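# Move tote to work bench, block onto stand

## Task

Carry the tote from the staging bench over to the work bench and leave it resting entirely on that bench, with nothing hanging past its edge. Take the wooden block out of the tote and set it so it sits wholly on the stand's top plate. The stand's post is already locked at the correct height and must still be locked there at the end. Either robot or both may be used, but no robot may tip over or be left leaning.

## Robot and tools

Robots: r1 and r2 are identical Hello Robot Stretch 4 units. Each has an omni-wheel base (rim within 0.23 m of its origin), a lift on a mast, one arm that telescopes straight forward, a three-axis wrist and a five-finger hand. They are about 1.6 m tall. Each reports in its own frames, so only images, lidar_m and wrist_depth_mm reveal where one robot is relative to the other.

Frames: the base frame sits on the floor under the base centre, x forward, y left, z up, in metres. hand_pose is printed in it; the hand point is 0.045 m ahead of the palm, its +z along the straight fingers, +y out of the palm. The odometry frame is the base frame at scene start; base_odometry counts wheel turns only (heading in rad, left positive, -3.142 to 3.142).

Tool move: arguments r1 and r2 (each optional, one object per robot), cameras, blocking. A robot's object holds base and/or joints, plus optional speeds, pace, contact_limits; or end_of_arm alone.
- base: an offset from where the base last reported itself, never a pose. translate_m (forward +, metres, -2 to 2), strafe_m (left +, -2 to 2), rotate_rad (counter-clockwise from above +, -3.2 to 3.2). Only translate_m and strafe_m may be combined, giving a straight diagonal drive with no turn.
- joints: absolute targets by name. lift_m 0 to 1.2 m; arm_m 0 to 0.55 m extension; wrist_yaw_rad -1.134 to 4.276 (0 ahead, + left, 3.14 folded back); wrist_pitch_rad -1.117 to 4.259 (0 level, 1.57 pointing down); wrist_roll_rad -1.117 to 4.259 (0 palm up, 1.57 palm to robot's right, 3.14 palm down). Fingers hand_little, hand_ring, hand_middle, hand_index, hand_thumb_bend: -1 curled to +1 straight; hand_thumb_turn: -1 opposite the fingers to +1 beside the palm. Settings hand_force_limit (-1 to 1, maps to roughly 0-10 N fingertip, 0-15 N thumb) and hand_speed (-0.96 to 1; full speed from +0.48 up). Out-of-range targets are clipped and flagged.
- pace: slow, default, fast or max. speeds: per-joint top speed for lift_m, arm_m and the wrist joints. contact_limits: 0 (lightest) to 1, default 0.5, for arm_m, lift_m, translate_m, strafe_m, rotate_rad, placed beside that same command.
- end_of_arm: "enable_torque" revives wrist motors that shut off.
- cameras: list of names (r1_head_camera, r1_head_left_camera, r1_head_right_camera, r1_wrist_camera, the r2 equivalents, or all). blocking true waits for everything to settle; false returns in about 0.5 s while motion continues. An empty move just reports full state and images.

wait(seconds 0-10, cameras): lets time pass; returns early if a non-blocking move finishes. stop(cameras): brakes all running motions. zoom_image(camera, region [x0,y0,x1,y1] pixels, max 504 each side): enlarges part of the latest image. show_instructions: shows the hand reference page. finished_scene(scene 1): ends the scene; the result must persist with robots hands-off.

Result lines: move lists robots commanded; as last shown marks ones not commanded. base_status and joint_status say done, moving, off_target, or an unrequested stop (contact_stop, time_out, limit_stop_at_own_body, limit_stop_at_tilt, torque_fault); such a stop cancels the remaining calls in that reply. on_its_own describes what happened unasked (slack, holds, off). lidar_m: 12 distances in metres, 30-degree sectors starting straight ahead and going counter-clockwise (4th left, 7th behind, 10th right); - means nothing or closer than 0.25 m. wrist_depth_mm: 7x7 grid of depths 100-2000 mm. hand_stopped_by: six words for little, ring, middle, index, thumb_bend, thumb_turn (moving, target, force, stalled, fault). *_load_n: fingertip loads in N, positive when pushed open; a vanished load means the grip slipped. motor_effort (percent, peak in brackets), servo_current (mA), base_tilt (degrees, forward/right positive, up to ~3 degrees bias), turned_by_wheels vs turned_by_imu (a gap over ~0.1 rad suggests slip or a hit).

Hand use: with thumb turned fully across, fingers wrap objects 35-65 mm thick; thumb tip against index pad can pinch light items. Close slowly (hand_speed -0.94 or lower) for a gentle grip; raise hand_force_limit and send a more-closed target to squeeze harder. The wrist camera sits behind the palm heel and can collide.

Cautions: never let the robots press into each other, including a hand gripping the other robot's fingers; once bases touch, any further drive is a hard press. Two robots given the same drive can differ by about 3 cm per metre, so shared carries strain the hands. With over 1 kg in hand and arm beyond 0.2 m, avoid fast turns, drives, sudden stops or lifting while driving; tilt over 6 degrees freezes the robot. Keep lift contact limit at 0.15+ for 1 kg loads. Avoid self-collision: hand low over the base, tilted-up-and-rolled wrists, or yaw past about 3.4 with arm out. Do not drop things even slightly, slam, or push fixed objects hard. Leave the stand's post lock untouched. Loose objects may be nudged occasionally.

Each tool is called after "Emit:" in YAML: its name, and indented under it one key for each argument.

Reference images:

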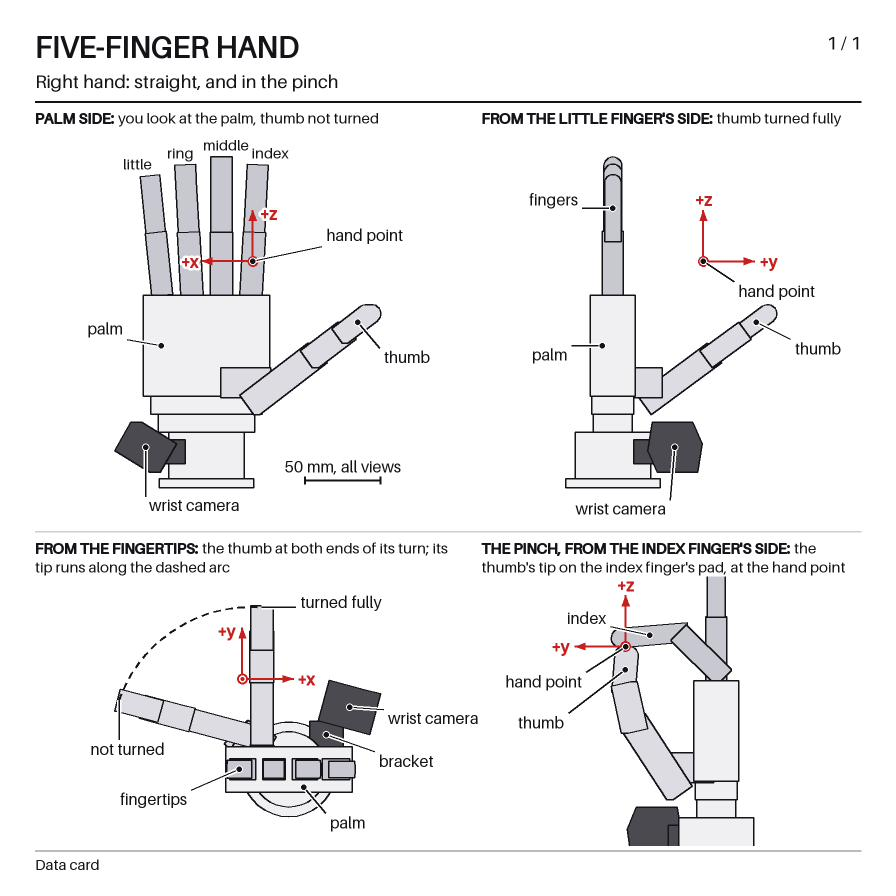

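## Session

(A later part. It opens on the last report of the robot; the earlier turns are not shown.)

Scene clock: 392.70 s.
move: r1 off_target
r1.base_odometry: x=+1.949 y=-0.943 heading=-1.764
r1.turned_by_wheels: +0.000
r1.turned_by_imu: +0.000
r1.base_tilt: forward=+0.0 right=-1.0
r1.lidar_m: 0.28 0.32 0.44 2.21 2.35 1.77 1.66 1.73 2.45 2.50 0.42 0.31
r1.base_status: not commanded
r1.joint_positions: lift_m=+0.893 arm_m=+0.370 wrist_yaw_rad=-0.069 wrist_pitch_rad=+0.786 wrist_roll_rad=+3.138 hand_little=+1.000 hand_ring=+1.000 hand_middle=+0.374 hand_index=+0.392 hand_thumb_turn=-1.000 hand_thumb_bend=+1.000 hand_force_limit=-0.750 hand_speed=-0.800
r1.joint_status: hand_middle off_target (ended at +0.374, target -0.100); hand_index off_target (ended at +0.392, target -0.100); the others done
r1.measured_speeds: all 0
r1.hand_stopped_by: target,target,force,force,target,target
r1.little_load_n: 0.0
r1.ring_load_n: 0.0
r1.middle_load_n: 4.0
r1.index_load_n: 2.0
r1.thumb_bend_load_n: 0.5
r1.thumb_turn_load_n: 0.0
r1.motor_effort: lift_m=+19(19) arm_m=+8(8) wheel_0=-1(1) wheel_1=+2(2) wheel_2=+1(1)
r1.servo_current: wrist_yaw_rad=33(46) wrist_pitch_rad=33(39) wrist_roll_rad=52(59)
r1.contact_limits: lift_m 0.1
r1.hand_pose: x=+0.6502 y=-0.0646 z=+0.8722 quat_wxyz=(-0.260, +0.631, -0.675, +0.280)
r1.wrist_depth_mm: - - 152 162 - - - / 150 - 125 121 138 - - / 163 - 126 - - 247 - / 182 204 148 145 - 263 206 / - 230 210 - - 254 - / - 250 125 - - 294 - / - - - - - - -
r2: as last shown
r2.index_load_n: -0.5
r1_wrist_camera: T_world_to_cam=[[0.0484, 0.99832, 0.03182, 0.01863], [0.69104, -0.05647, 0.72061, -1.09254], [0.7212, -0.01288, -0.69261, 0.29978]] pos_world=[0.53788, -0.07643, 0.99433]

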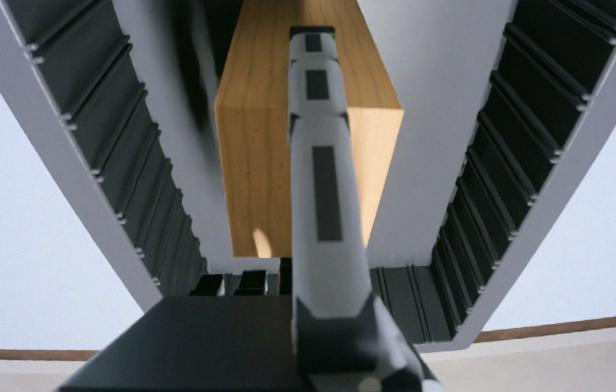

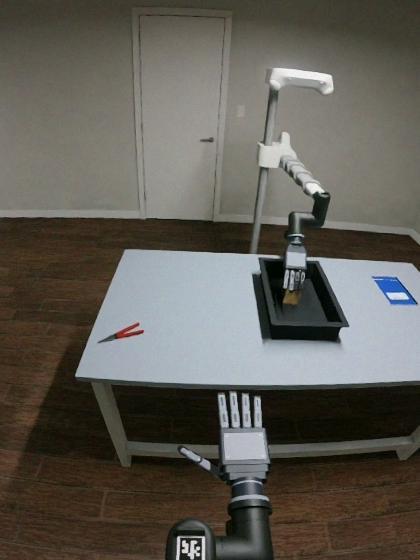

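Emit:
move:
  r1: {"joints": {"hand_speed": -0.8, "hand_force_limit": -0.4, "hand_thumb_bend": 0.0}}

Emit:
move:
  r1: {"joints": {"hand_speed": -0.9, "hand_force_limit": 0.3, "hand_thumb_bend": -0.2}}
  cameras: ["r1_wrist_camera"]

Scene clock: 399.23 s.
move: r1 off_target
r1.base_odometry: x=+1.949 y=-0.943 heading=-1.764
r1.turned_by_wheels: +0.000
r1.turned_by_imu: +0.001
r1.base_tilt: forward=+0.0 right=-0.9
r1.lidar_m: 0.29 0.32 0.45 2.23 2.36 1.75 1.67 1.74 2.45 2.50 0.41 0.30
r1.base_status: not commanded
r1.joint_positions: lift_m=+0.893 arm_m=+0.370 wrist_yaw_rad=-0.069 wrist_pitch_rad=+0.786 wrist_roll_rad=+3.138 hand_little=+1.000 hand_ring=+1.000 hand_middle=+0.374 hand_index=+0.392 hand_thumb_turn=-1.000 hand_thumb_bend=+0.985 hand_force_limit=-0.400 hand_speed=-0.800
r1.joint_status: hand_thumb_bend off_target (ended at +0.985, target +0.000); the others done
r1.measured_speeds: all 0
r1.hand_stopped_by: target,target,force,force,force,target
r1.little_load_n: 0.0
r1.ring_load_n: 0.0
r1.middle_load_n: 4.5
r1.index_load_n: 2.5
r1.thumb_bend_load_n: 5.0
r1.thumb_turn_load_n: 0.0
r1.motor_effort: lift_m=+19(19) arm_m=+8(9) wheel_0=+0(1) wheel_1=+2(2) wheel_2=+1(1)
r1.servo_current: wrist_yaw_rad=39(46) wrist_pitch_rad=33(46) wrist_roll_rad=46(65)
r1.contact_limits: lift_m 0.1
r1.hand_pose: x=+0.6502 y=-0.0646 z=+0.8722 quat_wxyz=(-0.260, +0.631, -0.675, +0.280)
r1.wrist_depth_mm: 148 - 153 163 - - - / 150 - 125 117 137 - - / 163 - 126 - - 246 - / 182 203 148 145 - 263 206 / - 230 211 - - 254 - / - 251 125 - - 294 - / - - - - - - -
r2.base_odometry: x=+0.907 y=-1.816 heading=+0.265
r2.turned_by_wheels: +0.000
r2.turned_by_imu: +0.001
r2.base_tilt: forward=+0.4 right=+0.2
r2.lidar_m: 0.64 0.67 2.14 2.66 1.89 1.39 1.31 1.36 1.88 2.64 0.93 0.65
r2.base_status: not commanded
r2.joint_positions: lift_m=+0.850 arm_m=+0.000 wrist_yaw_rad=+0.001 wrist_pitch_rad=+0.005 wrist_roll_rad=+3.137 hand_little=+1.000 hand_ring=+1.000 hand_middle=+1.000 hand_index=+1.000 hand_thumb_turn=+1.000 hand_thumb_bend=+1.000 hand_force_limit=+0.000 hand_speed=-0.800
r2.joint_status: not commanded
r2.measured_speeds: all 0
r2.hand_stopped_by: target,target,target,target,target,target
r2.little_load_n: 0.0
r2.ring_load_n: 0.0
r2.middle_load_n: 0.0
r2.index_load_n: 0.0
r2.thumb_bend_load_n: 0.0
r2.thumb_turn_load_n: 0.0
r2.motor_effort: lift_m=+26(27) arm_m=-2(3) wheel_0=+0(2) wheel_1=-1(1) wheel_2=+0(1)
r2.servo_current: wrist_yaw_rad=39(72) wrist_pitch_rad=39(72) wrist_roll_rad=52(52)
r2.hand_pose: x=+0.3921 y=-0.0565 z=+0.9665 quat_wxyz=(-0.498, +0.503, -0.500, +0.500)
r2.wrist_depth_mm: - - - - - - - / - - - - - - - / - - - - - - - / - - 1618 - - - - / - - 960 - - - - / - - 1537 187 - - - / - - 109 108 - - -
pictures: none

Scene clock: 400.27 s.
move: r1 off_target
r1.base_odometry: x=+1.949 y=-0.943 heading=-1.764
r1.turned_by_wheels: +0.000
r1.turned_by_imu: +0.000
r1.base_tilt: forward=+0.0 right=-0.8
r1.lidar_m: 0.28 0.30 0.46 2.23 2.36 1.76 1.66 1.73 2.47 2.48 0.41 0.32
r1.base_status: not commanded
r1.joint_positions: lift_m=+0.893 arm_m=+0.370 wrist_yaw_rad=-0.069 wrist_pitch_rad=+0.786 wrist_roll_rad=+3.138 hand_little=+1.000 hand_ring=+1.000 hand_middle=+0.374 hand_index=+0.392 hand_thumb_turn=-1.000 hand_thumb_bend=+0.947 hand_force_limit=+0.300 hand_speed=-0.900
r1.joint_status: hand_thumb_bend off_target (ended at +0.947, target -0.200); the others done
r1.measured_speeds: all 0
r1.hand_stopped_by: target,target,force,force,force,target
r1.little_load_n: 0.0
r1.ring_load_n: -0.5
r1.middle_load_n: 8.0
r1.index_load_n: 5.5
r1.thumb_bend_load_n: 10.0
r1.thumb_turn_load_n: -1.0
r1.motor_effort: lift_m=+19(19) arm_m=+8(8) wheel_0=+0(1) wheel_1=+2(3) wheel_2=+1(1)
r1.servo_current: wrist_yaw_rad=33(39) wrist_pitch_rad=39(39) wrist_roll_rad=46(59)
r1.contact_limits: lift_m 0.1
r1.hand_pose: x=+0.6502 y=-0.0646 z=+0.8722 quat_wxyz=(-0.260, +0.632, -0.675, +0.280)
r1.wrist_depth_mm: 149 - 154 165 - - - / 150 - 127 113 138 - - / 163 - 126 - - 246 - / 182 204 149 145 - 263 206 / - 231 211 - - 253 - / - 251 125 - - 296 - / - - - - - - -
r2: as last shown
r2.turned_by_imu: +0.000
r1_wrist_camera: T_world_to_cam=[[0.0484, 0.99832, 0.03182, 0.01864], [0.69114, -0.05647, 0.72051, -1.0925], [0.7211, -0.01288, -0.69271, 0.29994]] pos_world=[0.53788, -0.07643, 0.99433]

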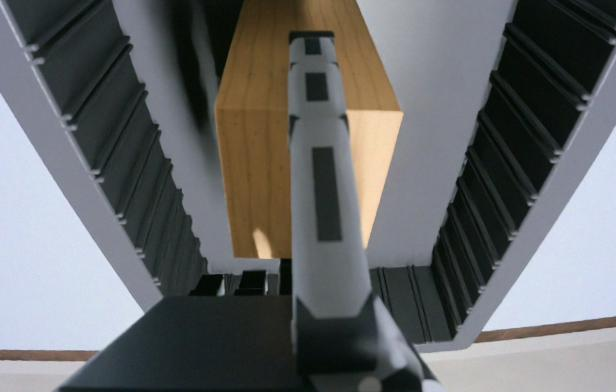

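Emit:
move:
  r1: {"joints": {"lift_m": 0.94}, "speeds": {"lift_m": 0.06}, "contact_limits": {"lift_m": 0.4}}
  cameras: ["r1_wrist_camera", "r2_head_camera"]

Emit:
zoom_image:
  camera: "r2_head_camera"
  region: [250, 200, 350, 340]

Scene clock: 404.20 s.
move: r1 done
r1.base_odometry: x=+1.949 y=-0.943 heading=-1.764
r1.turned_by_wheels: +0.000
r1.turned_by_imu: +0.001
r1.base_tilt: forward=+0.0 right=-0.9
r1.lidar_m: 0.28 0.32 0.43 2.22 2.35 1.76 1.65 1.72 2.46 2.50 0.42 0.31
r1.base_status: not commanded
r1.joint_positions: lift_m=+0.940 arm_m=+0.370 wrist_yaw_rad=-0.069 wrist_pitch_rad=+0.787 wrist_roll_rad=+3.138 hand_little=+1.000 hand_ring=+1.000 hand_middle=+0.373 hand_index=+0.392 hand_thumb_turn=-1.000 hand_thumb_bend=+0.945 hand_force_limit=+0.300 hand_speed=-0.900
r1.joint_status: all done
r1.measured_speeds: all 0
r1.hand_stopped_by: target,target,force,force,force,target
r1.little_load_n: 0.0
r1.ring_load_n: 0.0
r1.middle_load_n: 0.0
r1.index_load_n: 0.0
r1.thumb_bend_load_n: 0.0
r1.thumb_turn_load_n: 0.0
r1.motor_effort: lift_m=+24(27) arm_m=+8(8) wheel_0=+0(1) wheel_1=+2(2) wheel_2=+1(1)
r1.servo_current: wrist_yaw_rad=33(46) wrist_pitch_rad=33(39) wrist_roll_rad=52(65)
r1.contact_limits: lift_m 0.4
r1.hand_pose: x=+0.6500 y=-0.0646 z=+0.9186 quat_wxyz=(-0.260, +0.632, -0.675, +0.280)
r1.wrist_depth_mm: 172 - - 162 155 - - / - 200 - 116 160 241 204 / - 228 - 184 - 249 - / - 255 - - - 274 - / - - 303 - - 315 - / - - 138 - - - - / - - - - - - -
r2: as last shown
r2.index_load_n: -0.5
r2.wrist_depth_mm: - - - - - - - / - - - - - - - / - - - - - - - / - - 1537 - - - - / - - 1397 - - - - / - - 960 187 - - - / - - 108 108 - - -
r1_wrist_camera: T_world_to_cam=[[0.0485, 0.99831, 0.03185, 0.01708], [0.6918, -0.05657, 0.71987, -1.12563], [0.72046, -0.01288, -0.69338, 0.33325]] pos_world=[0.53779, -0.07643, 1.04083]

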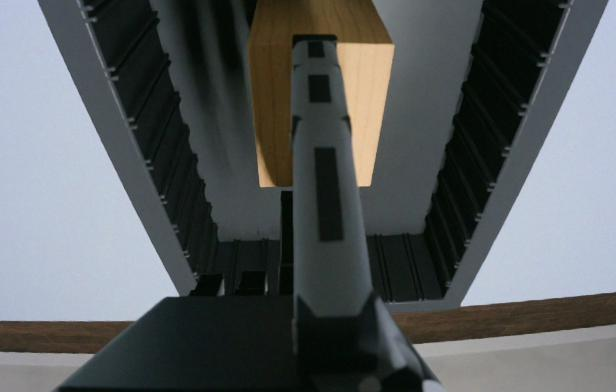

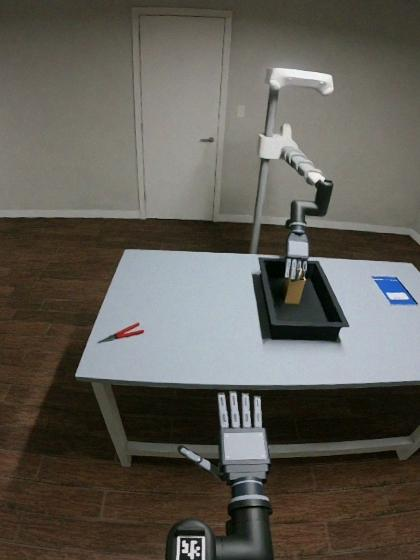

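Scaled by 3.600 from the camera's image (finer frame: 1200x1600).

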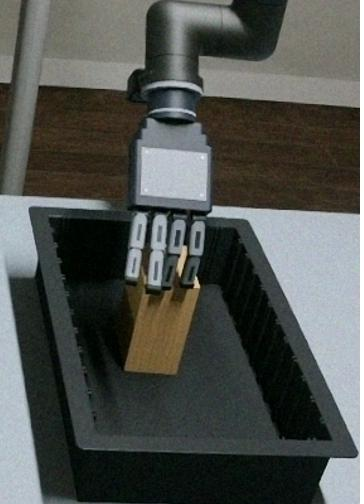

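Emit:
move:
  r1: {"joints": {"hand_speed": 0, "hand_index": 1, "hand_middle": 1, "hand_thumb_bend": 1}}

Emit:
move:
  r1: {"joints": {"lift_m": 1.0}}

Emit:
move:
  r1: {"joints": {"arm_m": 0.411, "wrist_pitch_rad": 0.61, "wrist_yaw_rad": 1.50}, "base": {"strafe_m": -0.219}}
  cameras: ["r1_wrist_camera", "r1_head_camera", "r2_head_camera"]

Scene clock: 438.37 s.
move: r1 done
r1.base_odometry: x=+1.949 y=-0.943 heading=-1.764
r1.turned_by_wheels: +0.000
r1.turned_by_imu: +0.000
r1.base_tilt: forward=-0.1 right=-1.0
r1.lidar_m: 0.28 0.30 0.45 2.21 2.34 1.76 1.68 1.74 2.44 2.47 0.41 0.31
r1.base_status: not commanded
r1.joint_positions: lift_m=+0.940 arm_m=+0.370 wrist_yaw_rad=-0.069 wrist_pitch_rad=+0.787 wrist_roll_rad=+3.138 hand_little=+1.000 hand_ring=+1.000 hand_middle=+1.000 hand_index=+1.000 hand_thumb_turn=-1.000 hand_thumb_bend=+1.000 hand_force_limit=+0.300 hand_speed=+0.000
r1.joint_status: all done
r1.measured_speeds: all 0
r1.hand_stopped_by: target,target,target,target,target,target
r1.little_load_n: 0.0
r1.ring_load_n: -0.5
r1.middle_load_n: -0.5
r1.index_load_n: 0.0
r1.thumb_bend_load_n: 0.0
r1.thumb_turn_load_n: 0.0
r1.motor_effort: lift_m=+24(24) arm_m=+8(8) wheel_0=-1(1) wheel_1=+2(3) wheel_2=+1(1)
r1.servo_current: wrist_yaw_rad=33(39) wrist_pitch_rad=33(46) wrist_roll_rad=52(59)
r1.contact_limits: lift_m 0.4
r1.hand_pose: x=+0.6500 y=-0.0646 z=+0.9186 quat_wxyz=(-0.260, +0.632, -0.675, +0.280)
r1.wrist_depth_mm: 173 - - 162 155 - - / - 200 - 116 160 240 204 / - 228 - 184 - 249 - / - 255 - - - 274 - / - - 327 - - 314 - / - - 138 124 - - - / - - - - - - -
r2: as last shown
r2.thumb_turn_load_n: -0.5
pictures: none

Scene clock: 439.53 s.
move: r1 done
r1.base_odometry: x=+1.949 y=-0.943 heading=-1.764
r1.turned_by_wheels: +0.000
r1.turned_by_imu: +0.000
r1.base_tilt: forward=+0.0 right=-1.0
r1.lidar_m: 0.28 0.32 0.45 2.22 2.36 1.76 1.65 1.75 2.43 2.48 0.42 0.30
r1.base_status: not commanded
r1.joint_positions: lift_m=+1.000 arm_m=+0.370 wrist_yaw_rad=-0.069 wrist_pitch_rad=+0.787 wrist_roll_rad=+3.138 hand_little=+1.000 hand_ring=+1.000 hand_middle=+1.000 hand_index=+1.000 hand_thumb_turn=-1.000 hand_thumb_bend=+1.000 hand_force_limit=+0.300 hand_speed=+0.000
r1.joint_status: all done
r1.measured_speeds: all 0
r1.hand_stopped_by: target,target,target,target,target,target
r1.little_load_n: 0.0
r1.ring_load_n: 0.0
r1.middle_load_n: 0.0
r1.index_load_n: 0.0
r1.thumb_bend_load_n: 0.0
r1.thumb_turn_load_n: 0.0
r1.motor_effort: lift_m=+24(27) arm_m=+8(8) wheel_0=+0(1) wheel_1=+2(2) wheel_2=+1(1)
r1.servo_current: wrist_yaw_rad=33(46) wrist_pitch_rad=26(39) wrist_roll_rad=52(65)
r1.hand_pose: x=+0.6500 y=-0.0646 z=+0.9786 quat_wxyz=(-0.260, +0.632, -0.675, +0.280)
r1.wrist_depth_mm: - 237 - 204 - 250 - / - 262 - 115 - 282 - / - 289 - - - 312 - / - - - - - 355 - / - - 389 - - - - / - - 125 125 - - - / - - - - - - -
r2: as last shown
r2.index_load_n: 0.0
r2.wrist_depth_mm: - - - - - - - / - - - - - - - / - - - - - - - / - - - - - - - / - - 1576 - - - - / - - 904 187 - - - / - - 109 108 - - -
pictures: none

Scene clock: 441.57 s.
move: r1 done
r1.base_odometry: x=+1.734 y=-0.901 heading=-1.764
r1.turned_by_wheels: +0.000
r1.turned_by_imu: +0.000
r1.base_tilt: forward=+0.0 right=-0.9
r1.lidar_m: 0.28 0.30 0.45 2.46 2.37 1.75 1.66 1.74 2.44 2.25 0.41 0.30
r1.base_status: done
r1.joint_positions: lift_m=+1.000 arm_m=+0.411 wrist_yaw_rad=+1.497 wrist_pitch_rad=+0.616 wrist_roll_rad=+3.138 hand_little=+1.000 hand_ring=+1.000 hand_middle=+1.000 hand_index=+1.000 hand_thumb_turn=-1.000 hand_thumb_bend=+1.000 hand_force_limit=+0.300 hand_speed=+0.000
r1.joint_status: all done
r1.measured_speeds: all 0
r1.hand_stopped_by: target,target,target,target,target,target
r1.little_load_n: 0.0
r1.ring_load_n: 0.0
r1.middle_load_n: 0.0
r1.index_load_n: 0.0
r1.thumb_bend_load_n: 0.0
r1.thumb_turn_load_n: 0.0
r1.motor_effort: lift_m=+24(24) arm_m=+8(11) wheel_0=+1(13) wheel_1=+0(12) wheel_2=+2(4)
r1.servo_current: wrist_yaw_rad=39(124) wrist_pitch_rad=46(111) wrist_roll_rad=39(59)
r1.hand_pose: x=+0.6490 y=+0.1412 z=+1.0008 quat_wxyz=(-0.459, +0.888, -0.031, +0.018)
r1.wrist_depth_mm: - - - 218 224 - - / 296 - - 108 - 314 - / 338 364 364 - - 359 - / 1921 - - - - - - / - - - - - - - / - - 125 124 - - - / - - - - - - -
r2: as last shown
r2.thumb_turn_load_n: 0.0
r2.wrist_depth_mm: - - - - - - - / - - - - - - - / - - - - - - - / - - - - - - - / - - - - - - - / - - 798 184 - - - / - - 109 108 - - -
pictures: r1_head_camera, r1_wrist_camera, r2_head_camera
r1_wrist_camera: T_world_to_cam=[[-0.99847, 0.04773, 0.02783, 0.62672], [0.04981, 0.55961, 0.82726, -0.95035], [0.02391, 0.82738, -0.56113, 0.59458]] pos_world=[0.65889, 0.00996, 1.10238]

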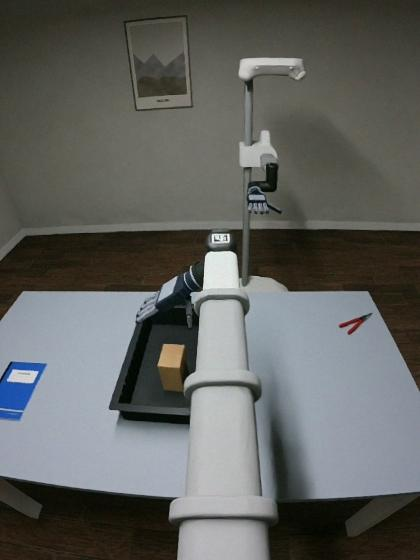

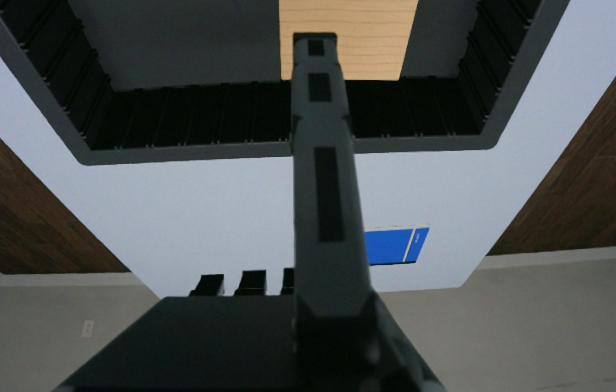

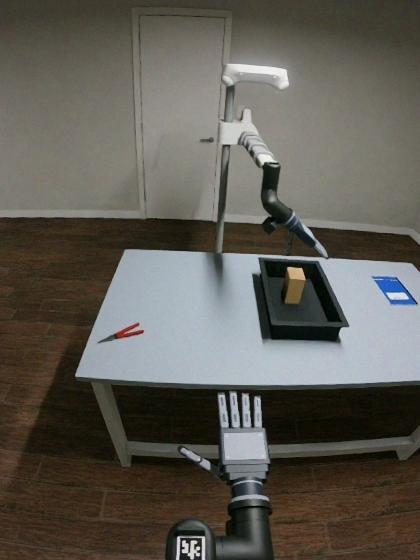

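Emit:
move:
  r1: {"joints": {"arm_m": 0.388, "lift_m": 0.93}, "base": {"strafe_m": 0.006}, "speeds": {"lift_m": 0.2}}
  cameras: ["r1_wrist_camera", "r2_head_camera"]

Emit:
zoom_image:
  camera: "r2_head_camera"
  region: [250, 200, 350, 340]

Scene clock: 449.77 s.
move: r1 done
r1.base_odometry: x=+1.740 y=-0.902 heading=-1.764
r1.turned_by_wheels: +0.000
r1.turned_by_imu: +0.000
r1.base_tilt: forward=+0.0 right=-0.9
r1.lidar_m: 0.29 0.34 0.42 2.45 2.35 1.76 1.66 1.74 2.45 2.25 0.40 0.30
r1.base_status: done
r1.joint_positions: lift_m=+0.930 arm_m=+0.388 wrist_yaw_rad=+1.497 wrist_pitch_rad=+0.616 wrist_roll_rad=+3.138 hand_little=+1.000 hand_ring=+1.000 hand_middle=+1.000 hand_index=+1.000 hand_thumb_turn=-1.000 hand_thumb_bend=+1.000 hand_force_limit=+0.300 hand_speed=+0.000
r1.joint_status: all done
r1.measured_speeds: all 0
r1.hand_stopped_by: target,target,target,target,target,target
r1.little_load_n: 0.0
r1.ring_load_n: 0.0
r1.middle_load_n: 0.0
r1.index_load_n: 0.0
r1.thumb_bend_load_n: 0.0
r1.thumb_turn_load_n: 0.0
r1.motor_effort: lift_m=+19(23) arm_m=-8(9) wheel_0=+1(10) wheel_1=-2(7) wheel_2=+1(2)
r1.servo_current: wrist_yaw_rad=39(46) wrist_pitch_rad=46(46) wrist_roll_rad=52(59)
r1.hand_pose: x=+0.6266 y=+0.1413 z=+0.9312 quat_wxyz=(-0.459, +0.888, -0.031, +0.018)
r1.wrist_depth_mm: - - 172 179 175 - - / - - 171 116 174 278 218 / - - 332 - - 278 - / 324 325 315 - - 312 - / - - - - - - - / - - 125 124 - - - / - - - - - - -
r2: as last shown
r2.thumb_turn_load_n: -0.5
r2.wrist_depth_mm: - - - - - - - / - - - - - - - / - - - - - - - / - - - - - - - / - - 891 - - - - / - - - 187 - - - / - - 109 108 - - -
r1_wrist_camera: T_world_to_cam=[[-0.9985, 0.04723, 0.02781, 0.60643], [0.04951, 0.55964, 0.82726, -0.89155], [0.02351, 0.82739, -0.56114, 0.55637]] pos_world=[0.63658, 0.00996, 1.03288]

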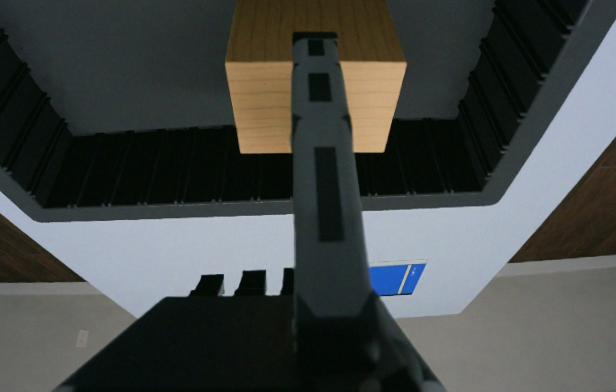

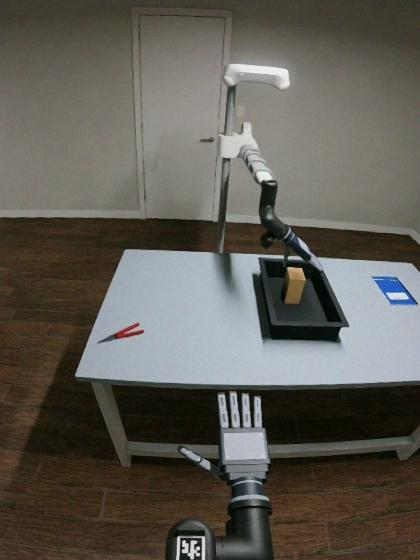

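Scaled by 3.600 from the camera's image (finer frame: 1200x1600).

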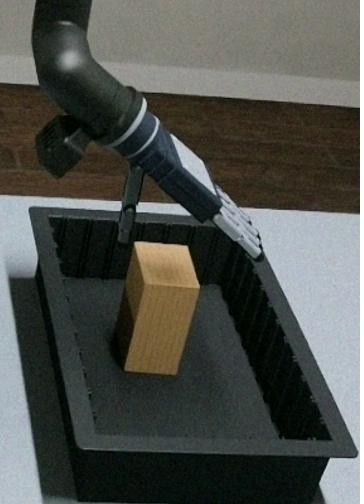

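Emit:
move:
  r1: {"joints": {"arm_m": 0.385, "lift_m": 0.866}, "base": {"strafe_m": 0.004}, "speeds": {"lift_m": 0.12}, "contact_limits": {"lift_m": 0.1}}
  cameras: ["r1_wrist_camera", "r2_head_camera"]

Emit:
zoom_image:
  camera: "r2_head_camera"
  region: [260, 230, 330, 320]

Scene clock: 456.77 s.
move: r1 done
r1.base_odometry: x=+1.744 y=-0.903 heading=-1.763
r1.turned_by_wheels: +0.000
r1.turned_by_imu: +0.002
r1.base_tilt: forward=+0.0 right=-0.9
r1.lidar_m: 0.28 0.30 0.44 2.44 2.37 1.76 1.66 1.75 2.46 2.27 0.42 0.30
r1.base_status: done
r1.joint_positions: lift_m=+0.866 arm_m=+0.385 wrist_yaw_rad=+1.498 wrist_pitch_rad=+0.616 wrist_roll_rad=+3.138 hand_little=+1.000 hand_ring=+1.000 hand_middle=+1.000 hand_index=+1.000 hand_thumb_turn=-1.000 hand_thumb_bend=+1.000 hand_force_limit=+0.300 hand_speed=+0.000
r1.joint_status: all done
r1.measured_speeds: all 0
r1.hand_stopped_by: target,target,target,target,target,target
r1.little_load_n: 0.0
r1.ring_load_n: 0.0
r1.middle_load_n: 0.0
r1.index_load_n: 0.0
r1.thumb_bend_load_n: 0.0
r1.thumb_turn_load_n: 0.0
r1.motor_effort: lift_m=+19(20) arm_m=-8(10) wheel_0=+2(8) wheel_1=+1(7) wheel_2=+1(1)
r1.servo_current: wrist_yaw_rad=39(46) wrist_pitch_rad=46(46) wrist_roll_rad=52(59)
r1.contact_limits: lift_m 0.1
r1.hand_pose: x=+0.6235 y=+0.1413 z=+0.8673 quat_wxyz=(-0.459, +0.888, -0.031, +0.018)
r1.wrist_depth_mm: - - 164 170 167 - - / - - 146 115 148 - - / - - 129 - 131 - - / - 304 138 133 130 271 - / - 277 167 - - 274 535 / - 287 125 124 - - - / - - - - - - -
r2: as last shown
r2.wrist_depth_mm: - - - - - - - / - - - - - - - / - - - - - - - / - - 904 - - - - / - - - - - - - / - - - 187 - - - / - - 108 108 - - -
r1_wrist_camera: T_world_to_cam=[[-0.99851, 0.04695, 0.02776, 0.60527], [0.04931, 0.55954, 0.82733, -0.83846], [0.02331, 0.82747, -0.56102, 0.52047]] pos_world=[0.63359, 0.01006, 0.96888]

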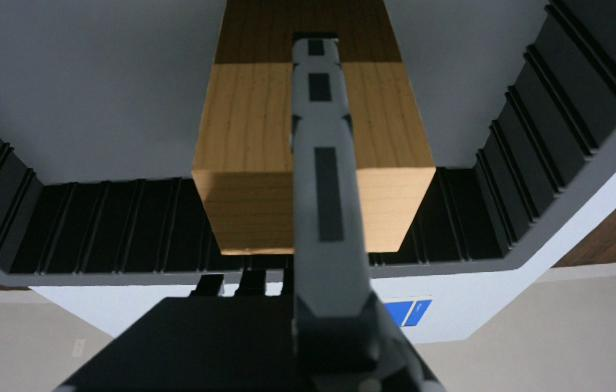

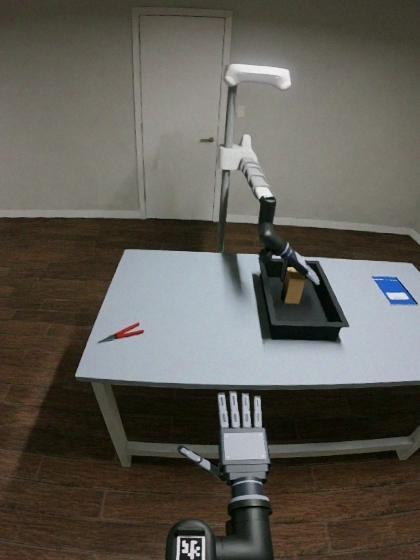

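Scaled by 5.600 from the camera's image (finer frame: 1200x1600).

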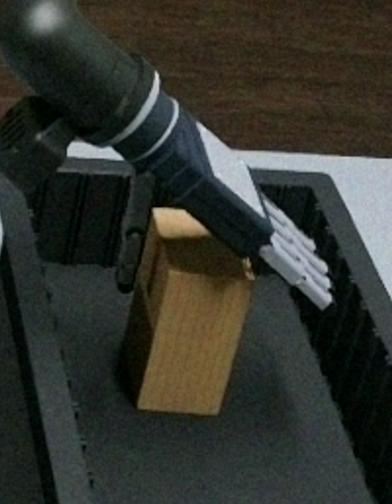

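Emit:
move:
  r1: {"joints": {"hand_speed": -0.8, "hand_force_limit": -0.8, "hand_thumb_bend": 0.3, "hand_index": 0.0, "hand_middle": 0.0}}
  cameras: ["r1_wrist_camera", "r2_head_camera"]

Emit:
zoom_image:
  camera: "r2_head_camera"
  region: [260, 230, 330, 320]

Scene clock: 469.10 s.
move: r1 off_target
r1.base_odometry: x=+1.744 y=-0.903 heading=-1.763
r1.turned_by_wheels: +0.000
r1.turned_by_imu: +0.001
r1.base_tilt: forward=-0.1 right=-1.0
r1.lidar_m: 0.29 0.32 0.42 2.45 2.39 1.77 1.66 1.74 2.45 2.29 0.40 0.31
r1.base_status: not commanded
r1.joint_positions: lift_m=+0.866 arm_m=+0.385 wrist_yaw_rad=+1.498 wrist_pitch_rad=+0.616 wrist_roll_rad=+3.138 hand_little=+1.000 hand_ring=+1.000 hand_middle=+0.281 hand_index=+0.281 hand_thumb_turn=-1.000 hand_thumb_bend=+0.640 hand_force_limit=-0.800 hand_speed=-0.800
r1.joint_status: hand_middle off_target (ended at +0.281, target +0.000); hand_index off_target (ended at +0.281, target +0.000); hand_thumb_bend off_target (ended at +0.640, target +0.300); the others done
r1.measured_speeds: all 0
r1.hand_stopped_by: target,target,force,force,force,target
r1.little_load_n: 0.0
r1.ring_load_n: 0.0
r1.middle_load_n: 2.0
r1.index_load_n: 2.0
r1.thumb_bend_load_n: 5.5
r1.thumb_turn_load_n: 0.0
r1.motor_effort: lift_m=+19(19) arm_m=-8(8) wheel_0=+2(3) wheel_1=+1(1) wheel_2=+1(1)
r1.servo_current: wrist_yaw_rad=39(46) wrist_pitch_rad=39(46) wrist_roll_rad=52(65)
r1.contact_limits: lift_m 0.1
r1.hand_pose: x=+0.6235 y=+0.1413 z=+0.8673 quat_wxyz=(-0.459, +0.888, -0.031, +0.018)
r1.wrist_depth_mm: - - 175 170 171 - - / - - 152 152 153 - - / - - 135 129 136 276 - / 314 - 136 132 128 - 216 / 282 277 159 - - 274 535 / - 286 138 124 - - - / - - - - - - -
r2.base_odometry: x=+0.907 y=-1.816 heading=+0.265
r2.turned_by_wheels: +0.000
r2.turned_by_imu: +0.001
r2.base_tilt: forward=+0.3 right=+0.1
r2.lidar_m: 0.64 0.67 2.15 2.66 1.90 1.39 1.32 1.39 1.87 2.63 0.93 0.68
r2.base_status: not commanded
r2.joint_positions: lift_m=+0.850 arm_m=+0.000 wrist_yaw_rad=+0.001 wrist_pitch_rad=+0.005 wrist_roll_rad=+3.137 hand_little=+1.000 hand_ring=+1.000 hand_middle=+1.000 hand_index=+1.000 hand_thumb_turn=+1.000 hand_thumb_bend=+1.000 hand_force_limit=+0.000 hand_speed=-0.800
r2.joint_status: not commanded
r2.measured_speeds: all 0
r2.hand_stopped_by: target,target,target,target,target,target
r2.little_load_n: 0.0
r2.ring_load_n: 0.0
r2.middle_load_n: -0.5
r2.index_load_n: 0.0
r2.thumb_bend_load_n: 0.0
r2.thumb_turn_load_n: -0.5
r2.motor_effort: lift_m=+26(26) arm_m=-2(3) wheel_0=-1(1) wheel_1=+0(1) wheel_2=+0(1)
r2.servo_current: wrist_yaw_rad=39(72) wrist_pitch_rad=52(65) wrist_roll_rad=39(52)
r2.hand_pose: x=+0.3921 y=-0.0565 z=+0.9665 quat_wxyz=(-0.498, +0.503, -0.500, +0.500)
r2.wrist_depth_mm: - - - - - - - / - - - - - - - / - - - - - - - / - - 878 - - - - / - - - - - - - / - - - 187 - - - / - - 108 108 - - -
r1_wrist_camera: T_world_to_cam=[[-0.99851, 0.04695, 0.02776, 0.60527], [0.04931, 0.55954, 0.82733, -0.83846], [0.02331, 0.82747, -0.56102, 0.52047]] pos_world=[0.63359, 0.01006, 0.96888]

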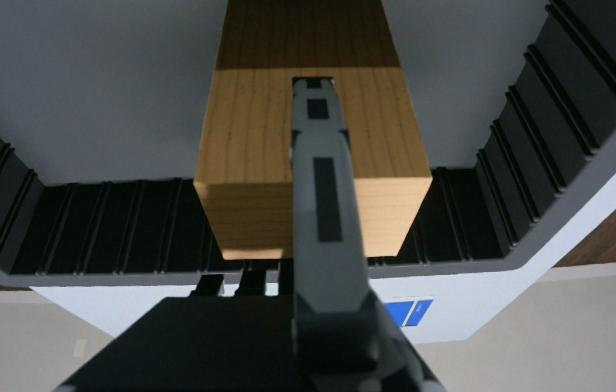

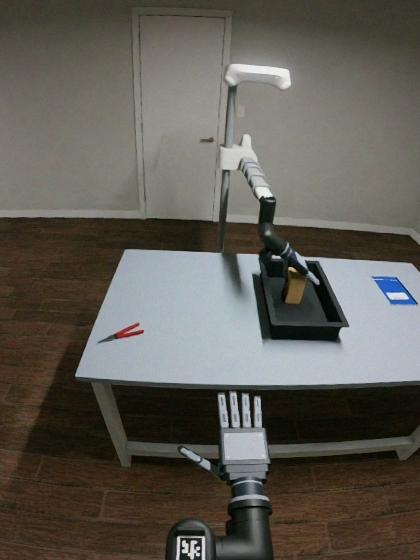

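Scaled by 5.600 from the camera's image (finer frame: 1200x1600).

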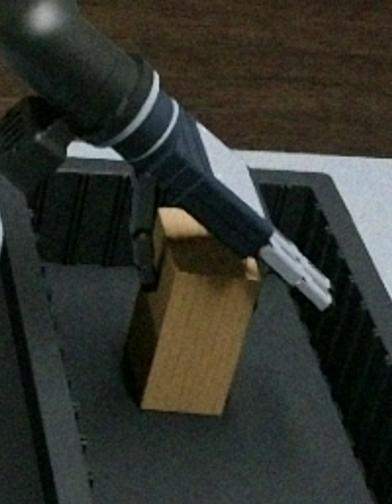

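Emit:
move:
  r1: {"joints": {"hand_speed": -0.9, "hand_force_limit": 0.5, "hand_thumb_bend": -0.2, "hand_index": -0.5, "hand_middle": -0.5}}

Emit:
move:
  r1: {"joints": {"lift_m": 0.871}, "speeds": {"lift_m": 0.04}, "contact_limits": {"lift_m": 0.4}}
  cameras: ["r1_wrist_camera", "r2_head_camera"]

Emit:
zoom_image:
  camera: "r2_head_camera"
  region: [260, 230, 330, 320]

Scene clock: 475.23 s.
move: r1 off_target
r1.base_odometry: x=+1.744 y=-0.903 heading=-1.763
r1.turned_by_wheels: +0.000
r1.turned_by_imu: +0.001
r1.base_tilt: forward=+0.0 right=-0.9
r1.lidar_m: 0.28 0.33 0.43 2.44 2.37 1.75 1.67 1.74 2.48 2.28 0.40 0.29
r1.base_status: not commanded
r1.joint_positions: lift_m=+0.866 arm_m=+0.385 wrist_yaw_rad=+1.498 wrist_pitch_rad=+0.616 wrist_roll_rad=+3.138 hand_little=+1.000 hand_ring=+1.000 hand_middle=+0.255 hand_index=+0.246 hand_thumb_turn=-1.000 hand_thumb_bend=+0.638 hand_force_limit=+0.500 hand_speed=-0.900
r1.joint_status: hand_middle off_target (ended at +0.255, target -0.500); hand_index off_target (ended at +0.246, target -0.500); hand_thumb_bend off_target (ended at +0.638, target -0.200); the others done
r1.measured_speeds: all 0
r1.hand_stopped_by: target,target,force,force,force,target
r1.little_load_n: 0.0
r1.ring_load_n: 0.0
r1.middle_load_n: 7.0
r1.index_load_n: 7.0
r1.thumb_bend_load_n: 16.0
r1.thumb_turn_load_n: 0.0
r1.motor_effort: lift_m=+19(19) arm_m=-8(8) wheel_0=+3(3) wheel_1=+1(1) wheel_2=+1(1)
r1.servo_current: wrist_yaw_rad=33(52) wrist_pitch_rad=46(52) wrist_roll_rad=52(59)
r1.contact_limits: lift_m 0.1
r1.hand_pose: x=+0.6235 y=+0.1413 z=+0.8673 quat_wxyz=(-0.459, +0.888, -0.031, +0.018)
r1.wrist_depth_mm: - - 168 168 168 - - / - - 150 150 150 - - / - - 133 127 133 274 - / - - 137 132 129 - - / - 277 167 - - 273 535 / - 286 125 124 - - - / - - - - - - -
r2: as last shown
r2.middle_load_n: 0.0
r2.thumb_turn_load_n: 0.0
pictures: none

Scene clock: 475.77 s.
move: r1 done
r1.base_odometry: x=+1.744 y=-0.903 heading=-1.763
r1.turned_by_wheels: +0.000
r1.turned_by_imu: +0.000
r1.base_tilt: forward=-0.1 right=-0.9
r1.lidar_m: 0.27 0.32 0.45 2.45 2.36 1.76 1.68 1.75 2.46 2.28 0.41 0.31
r1.base_status: not commanded
r1.joint_positions: lift_m=+0.871 arm_m=+0.385 wrist_yaw_rad=+1.498 wrist_pitch_rad=+0.616 wrist_roll_rad=+3.138 hand_little=+1.000 hand_ring=+1.000 hand_middle=+0.255 hand_index=+0.246 hand_thumb_turn=-1.000 hand_thumb_bend=+0.638 hand_force_limit=+0.500 hand_speed=-0.900
r1.joint_status: all done
r1.measured_speeds: all 0
r1.hand_stopped_by: target,target,force,force,force,target
r1.little_load_n: 0.0
r1.ring_load_n: 0.0
r1.middle_load_n: 7.0
r1.index_load_n: 7.5
r1.thumb_bend_load_n: 16.0
r1.thumb_turn_load_n: 0.0
r1.motor_effort: lift_m=+25(25) arm_m=-8(8) wheel_0=+2(3) wheel_1=+1(1) wheel_2=+1(1)
r1.servo_current: wrist_yaw_rad=26(46) wrist_pitch_rad=46(52) wrist_roll_rad=59(65)
r1.contact_limits: lift_m 0.4
r1.hand_pose: x=+0.6235 y=+0.1413 z=+0.8717 quat_wxyz=(-0.459, +0.888, -0.031, +0.018)
r1.wrist_depth_mm: - - 168 168 168 - - / - - 150 150 150 - - / - - 133 127 133 - - / 315 - 137 132 129 278 217 / 277 277 167 - - 278 - / - - 125 124 - - - / - - - - - - -
r2: as last shown
r2.turned_by_imu: +0.000
r2.thumb_turn_load_n: -0.5
r1_wrist_camera: T_world_to_cam=[[-0.99851, 0.04695, 0.02776, 0.60515], [0.04931, 0.55954, 0.82733, -0.8421], [0.02331, 0.82747, -0.56102, 0.52294]] pos_world=[0.63359, 0.01006, 0.97328]

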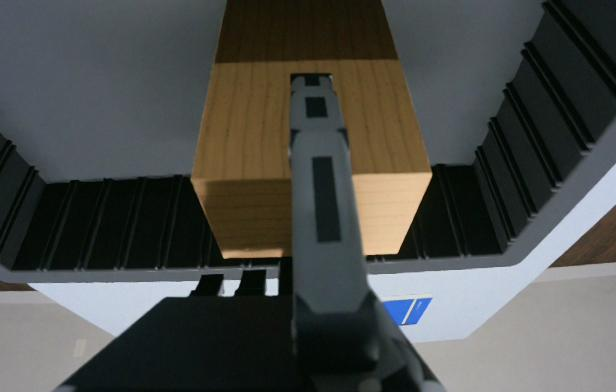

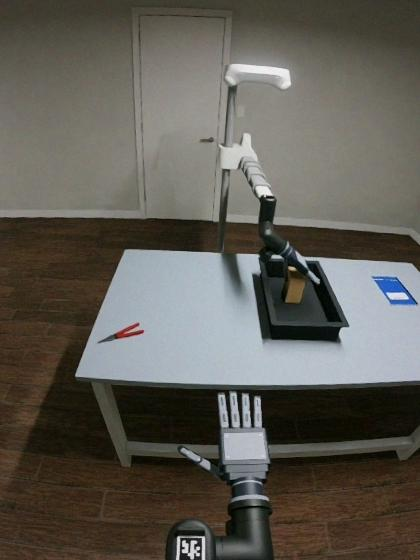

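Scaled by 5.600 from the camera's image (finer frame: 1200x1600).

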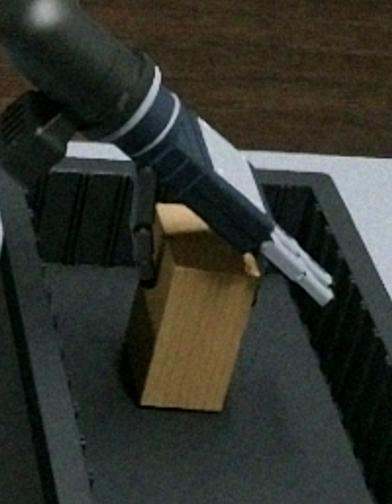

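Emit:
move:
  r1: {"joints": {"lift_m": 1.0}, "speeds": {"lift_m": 0.1}, "contact_limits": {"lift_m": 0.4}}
  cameras: ["r1_wrist_camera", "r2_head_camera"]

Emit:
zoom_image:
  camera: "r2_head_camera"
  region: [250, 180, 350, 320]

Scene clock: 479.47 s.
move: r1 done
r1.base_odometry: x=+1.744 y=-0.903 heading=-1.763
r1.turned_by_wheels: +0.000
r1.turned_by_imu: +0.000
r1.base_tilt: forward=+0.0 right=-0.9
r1.lidar_m: 0.29 0.29 0.44 2.43 2.36 1.76 1.67 1.73 2.46 2.29 0.42 0.30
r1.base_status: not commanded
r1.joint_positions: lift_m=+1.000 arm_m=+0.385 wrist_yaw_rad=+1.498 wrist_pitch_rad=+0.616 wrist_roll_rad=+3.138 hand_little=+1.000 hand_ring=+1.000 hand_middle=+0.255 hand_index=+0.246 hand_thumb_turn=-1.000 hand_thumb_bend=+0.638 hand_force_limit=+0.500 hand_speed=-0.900
r1.joint_status: all done
r1.measured_speeds: all 0
r1.hand_stopped_by: target,target,force,force,force,target
r1.little_load_n: 0.0
r1.ring_load_n: 0.0
r1.middle_load_n: 7.0
r1.index_load_n: 7.0
r1.thumb_bend_load_n: 16.5
r1.thumb_turn_load_n: 0.0
r1.motor_effort: lift_m=+25(28) arm_m=-8(8) wheel_0=+2(3) wheel_1=+1(1) wheel_2=+1(1)
r1.servo_current: wrist_yaw_rad=39(46) wrist_pitch_rad=39(52) wrist_roll_rad=52(59)
r1.contact_limits: lift_m 0.4
r1.hand_pose: x=+0.6235 y=+0.1413 z=+1.0007 quat_wxyz=(-0.459, +0.888, -0.031, +0.018)
r1.wrist_depth_mm: - - 168 168 168 262 - / - - 150 150 150 312 - / 351 357 133 127 133 - 1661 / - - 132 132 129 - - / - - 159 - - - - / - - 125 124 - - - / - - - - - - -
r2: as last shown
r2.thumb_turn_load_n: 0.0
r2.wrist_depth_mm: - - - - - - - / - - - - - - - / - - - - - - - / - - - - - - - / - - - - - - - / - - - 183 - - - / - - 108 108 - - -
r1_wrist_camera: T_world_to_cam=[[-0.99851, 0.04695, 0.02776, 0.60157], [0.04931, 0.55954, 0.82733, -0.94883], [0.02331, 0.82747, -0.56102, 0.59531]] pos_world=[0.63359, 0.01006, 1.10228]

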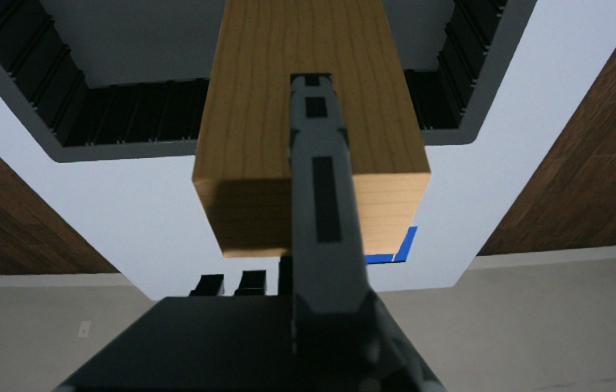

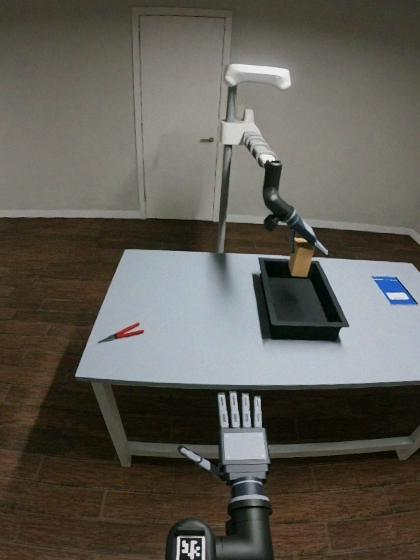

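Scaled by 3.600 from the camera's image (finer frame: 1200x1600).

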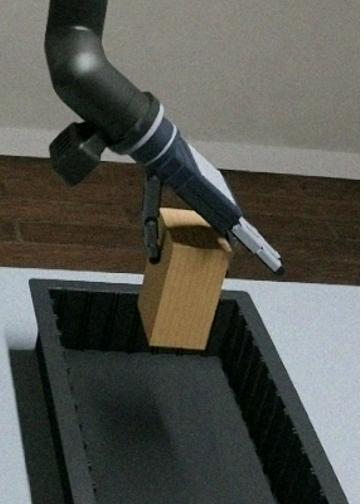

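Emit:
move:
  r1: {"joints": {"arm_m": 0.02, "lift_m": 1.13}, "speeds": {"lift_m": 0.15, "arm_m": 0.2}, "contact_limits": {"lift_m": 0.4}}

Emit:
move:
  r1: {"base": {"translate_m": -0.3}, "pace": "default"}

Emit:
move:
  r1: {"base": {"strafe_m": -2.0}}

Emit:
move:
  r1: {"base": {"strafe_m": -2.0}}
  cameras: ["r1_wrist_camera", "r1_head_camera", "r1_head_right_camera", "r1_head_left_camera", "r2_head_camera", "r2_wrist_camera"]

Scene clock: 487.20 s.
move: r1 done
r1.base_odometry: x=+1.744 y=-0.903 heading=-1.763
r1.turned_by_wheels: +0.000
r1.turned_by_imu: +0.001
r1.base_tilt: forward=+0.0 right=-0.9
r1.lidar_m: 0.28 0.26 0.42 2.44 2.36 1.77 1.67 1.74 2.44 2.28 0.42 0.29
r1.base_status: not commanded
r1.joint_positions: lift_m=+1.130 arm_m=+0.020 wrist_yaw_rad=+1.498 wrist_pitch_rad=+0.616 wrist_roll_rad=+3.138 hand_little=+1.000 hand_ring=+1.000 hand_middle=+0.255 hand_index=+0.246 hand_thumb_turn=-1.000 hand_thumb_bend=+0.638 hand_force_limit=+0.500 hand_speed=-0.900
r1.joint_status: all done
r1.measured_speeds: all 0
r1.hand_stopped_by: target,target,force,force,force,target
r1.little_load_n: 0.0
r1.ring_load_n: 0.0
r1.middle_load_n: 7.0
r1.index_load_n: 7.0
r1.thumb_bend_load_n: 16.5
r1.thumb_turn_load_n: -0.5
r1.motor_effort: lift_m=+25(28) arm_m=-8(10) wheel_0=+2(3) wheel_1=+1(1) wheel_2=+1(1)
r1.servo_current: wrist_yaw_rad=39(46) wrist_pitch_rad=39(46) wrist_roll_rad=52(59)
r1.contact_limits: lift_m 0.4
r1.hand_pose: x=+0.2585 y=+0.1413 z=+1.1307 quat_wxyz=(-0.459, +0.888, -0.031, +0.018)
r1.wrist_depth_mm: 469 410 168 168 173 1366 1366 / - - 150 150 150 1537 1537 / - - 133 127 133 1863 1808 / - - 132 132 129 - - / - - 211 - - - - / - - 138 125 - - - / - - - - - - -
r2: as last shown
r2.turned_by_imu: +0.001
r2.ring_load_n: -0.5
r2.wrist_depth_mm: - - - - - - - / - - - - - - - / - - - - - - - / - - - - - - - / - - - - - - - / - - - 187 - - - / - - 109 108 - - -
pictures: none

Scene clock: 489.70 s.
move: r1 done
r1.base_odometry: x=+1.802 y=-0.608 heading=-1.764
r1.turned_by_wheels: +0.000
r1.turned_by_imu: -0.001
r1.base_tilt: forward=-0.1 right=-1.0
r1.lidar_m: 0.58 0.26 0.90 2.45 1.97 1.43 1.36 1.41 2.02 2.32 0.81 0.60
r1.base_status: done
r1.joint_positions: lift_m=+1.130 arm_m=+0.020 wrist_yaw_rad=+1.498 wrist_pitch_rad=+0.616 wrist_roll_rad=+3.138 hand_little=+1.000 hand_ring=+1.000 hand_middle=+0.255 hand_index=+0.246 hand_thumb_turn=-1.000 hand_thumb_bend=+0.638 hand_force_limit=+0.500 hand_speed=-0.900
r1.joint_status: not commanded
r1.measured_speeds: all 0
r1.hand_stopped_by: target,target,force,force,force,target
r1.little_load_n: 0.0
r1.ring_load_n: 0.0
r1.middle_load_n: 7.0
r1.index_load_n: 7.5
r1.thumb_bend_load_n: 16.0
r1.thumb_turn_load_n: 0.0
r1.motor_effort: lift_m=+25(25) arm_m=-8(8) wheel_0=-2(9) wheel_1=-2(9) wheel_2=+0(10)
r1.servo_current: wrist_yaw_rad=33(46) wrist_pitch_rad=39(46) wrist_roll_rad=59(59)
r1.contact_limits: lift_m 0.4
r1.hand_pose: x=+0.2585 y=+0.1413 z=+1.1307 quat_wxyz=(-0.459, +0.888, -0.031, +0.018)
r1.wrist_depth_mm: - 1308 1255 168 174 1366 1366 / - 1464 154 150 150 1537 1537 / - 1756 133 127 133 1863 1863 / - - 137 132 129 - - / - - - - - - - / - - 138 124 - - - / - - - - - - -
r2: as last shown
r2.turned_by_imu: +0.000
r2.ring_load_n: 0.0
r2.index_load_n: -0.5
r2.thumb_turn_load_n: -0.5
pictures: none

Scene clock: 497.70 s.
move: r1 done
r1.base_odometry: x=-0.161 y=-0.225 heading=-1.764
r1.turned_by_wheels: +0.000
r1.turned_by_imu: -0.006
r1.base_tilt: forward=+0.0 right=-0.9
r1.lidar_m: 1.10 0.26 1.52 2.45 2.00 1.51 1.44 1.50 2.05 4.28 0.77 0.58
r1.base_status: done
r1.joint_positions: lift_m=+1.130 arm_m=+0.020 wrist_yaw_rad=+1.498 wrist_pitch_rad=+0.616 wrist_roll_rad=+3.138 hand_little=+1.000 hand_ring=+1.000 hand_middle=+0.255 hand_index=+0.246 hand_thumb_turn=-1.000 hand_thumb_bend=+0.638 hand_force_limit=+0.500 hand_speed=-0.900
r1.joint_status: not commanded
r1.measured_speeds: all 0
r1.hand_stopped_by: target,target,force,force,force,target
r1.little_load_n: 0.0
r1.ring_load_n: -0.5
r1.middle_load_n: 7.0
r1.index_load_n: 7.5
r1.thumb_bend_load_n: 16.0
r1.thumb_turn_load_n: 0.0
r1.motor_effort: lift_m=+25(25) arm_m=-8(8) wheel_0=-1(13) wheel_1=+0(13) wheel_2=+1(3)
r1.servo_current: wrist_yaw_rad=26(46) wrist_pitch_rad=39(52) wrist_roll_rad=46(65)
r1.contact_limits: lift_m 0.4
r1.hand_pose: x=+0.2585 y=+0.1413 z=+1.1307 quat_wxyz=(-0.459, +0.888, -0.031, +0.018)
r1.wrist_depth_mm: 1281 1308 1255 167 173 1366 1366 / 1464 1499 154 150 150 1537 1576 / 1756 1756 136 127 133 1863 1808 / - - 138 132 129 - - / - - - - - - - / - 1661 138 124 - - - / - - - - - - -
r2: as last shown
r2.turned_by_imu: +0.001
pictures: none

Scene clock: 505.70 s.
move: r1 done
r1.base_odometry: x=-2.124 y=+0.159 heading=-1.764
r1.turned_by_wheels: +0.000
r1.turned_by_imu: -0.007
r1.base_tilt: forward=-0.1 right=-0.9
r1.lidar_m: 0.87 0.25 0.78 3.50 2.09 1.54 1.46 1.51 2.07 2.27 1.22 1.32
r1.base_status: done
r1.joint_positions: lift_m=+1.130 arm_m=+0.020 wrist_yaw_rad=+1.498 wrist_pitch_rad=+0.616 wrist_roll_rad=+3.138 hand_little=+1.000 hand_ring=+1.000 hand_middle=+0.255 hand_index=+0.246 hand_thumb_turn=-1.000 hand_thumb_bend=+0.638 hand_force_limit=+0.500 hand_speed=-0.900
r1.joint_status: not commanded
r1.measured_speeds: all 0
r1.hand_stopped_by: target,target,force,force,force,target
r1.little_load_n: 0.0
r1.ring_load_n: 0.0
r1.middle_load_n: 6.5
r1.index_load_n: 7.5
r1.thumb_bend_load_n: 16.5
r1.thumb_turn_load_n: 0.0
r1.motor_effort: lift_m=+25(25) arm_m=-8(8) wheel_0=-1(12) wheel_1=+0(14) wheel_2=+0(3)
r1.servo_current: wrist_yaw_rad=39(46) wrist_pitch_rad=46(52) wrist_roll_rad=46(65)
r1.contact_limits: lift_m 0.4
r1.hand_pose: x=+0.2585 y=+0.1413 z=+1.1307 quat_wxyz=(-0.459, +0.888, -0.031, +0.018)
r1.wrist_depth_mm: - 1281 1255 167 174 1366 1366 / - 1464 154 150 150 1537 1537 / - - 136 127 133 1863 1863 / - - 132 132 129 - - / - - 167 - - - - / - - 125 125 - - - / - - - - - - -
r2: as last shown
r2.little_load_n: -0.5
r2.index_load_n: 0.0
r2.thumb_turn_load_n: 0.0
pictures: r1_head_camera, r1_head_left_camera, r1_head_right_camera, r1_wrist_camera, r2_head_camera, r2_wrist_camera
r1_wrist_camera: T_world_to_cam=[[-0.99851, 0.04687, 0.02782, 0.23344], [0.04931, 0.55955, 0.82733, -1.03838], [0.02321, 0.82747, -0.56102, 0.67678]] pos_world=[0.26859, 0.01006, 1.23228]
r2_wrist_camera: T_world_to_cam=[[0.04928, 0.99846, 0.02564, 0.03469], [0.03151, -0.02721, 0.99913, -0.97835], [0.99829, -0.04843, -0.0328, -0.20314]] pos_world=[0.23191, -0.0711, 0.96995]

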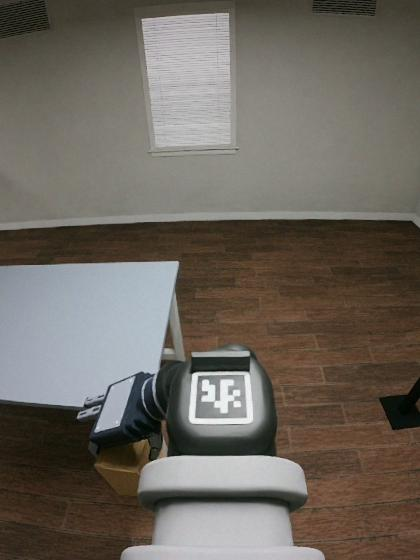

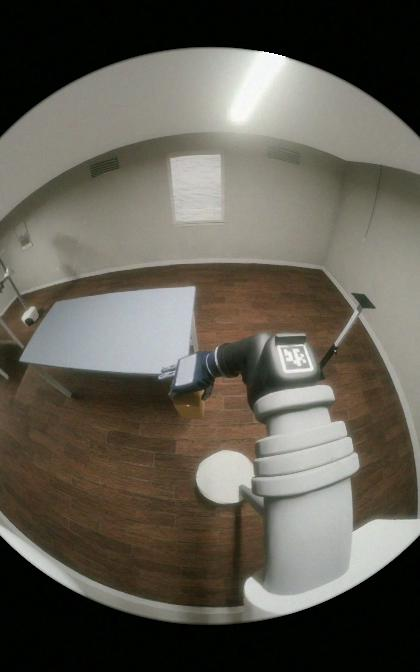

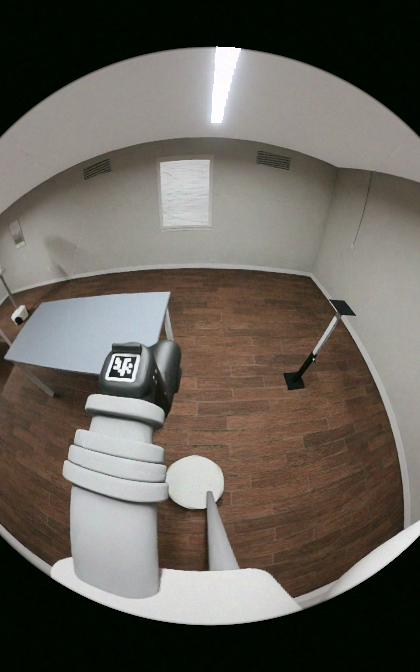

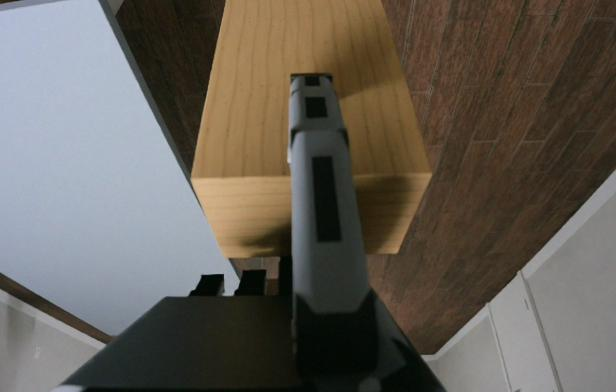

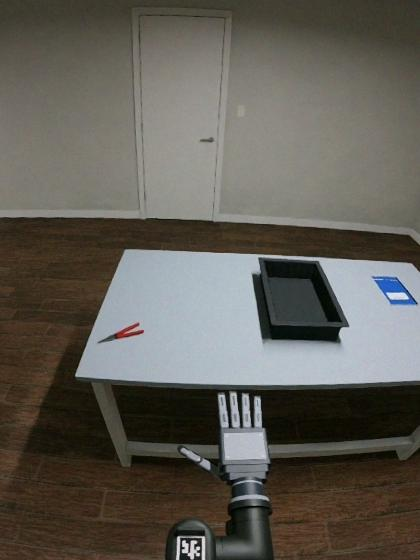

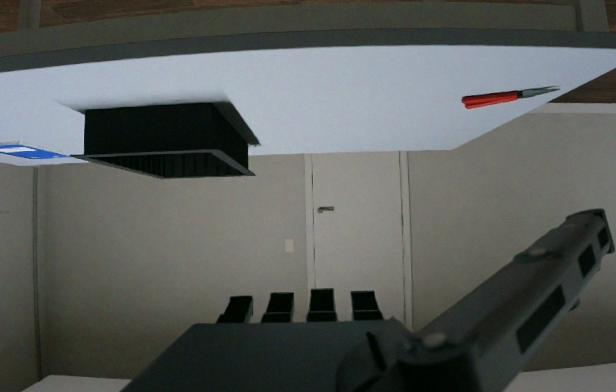

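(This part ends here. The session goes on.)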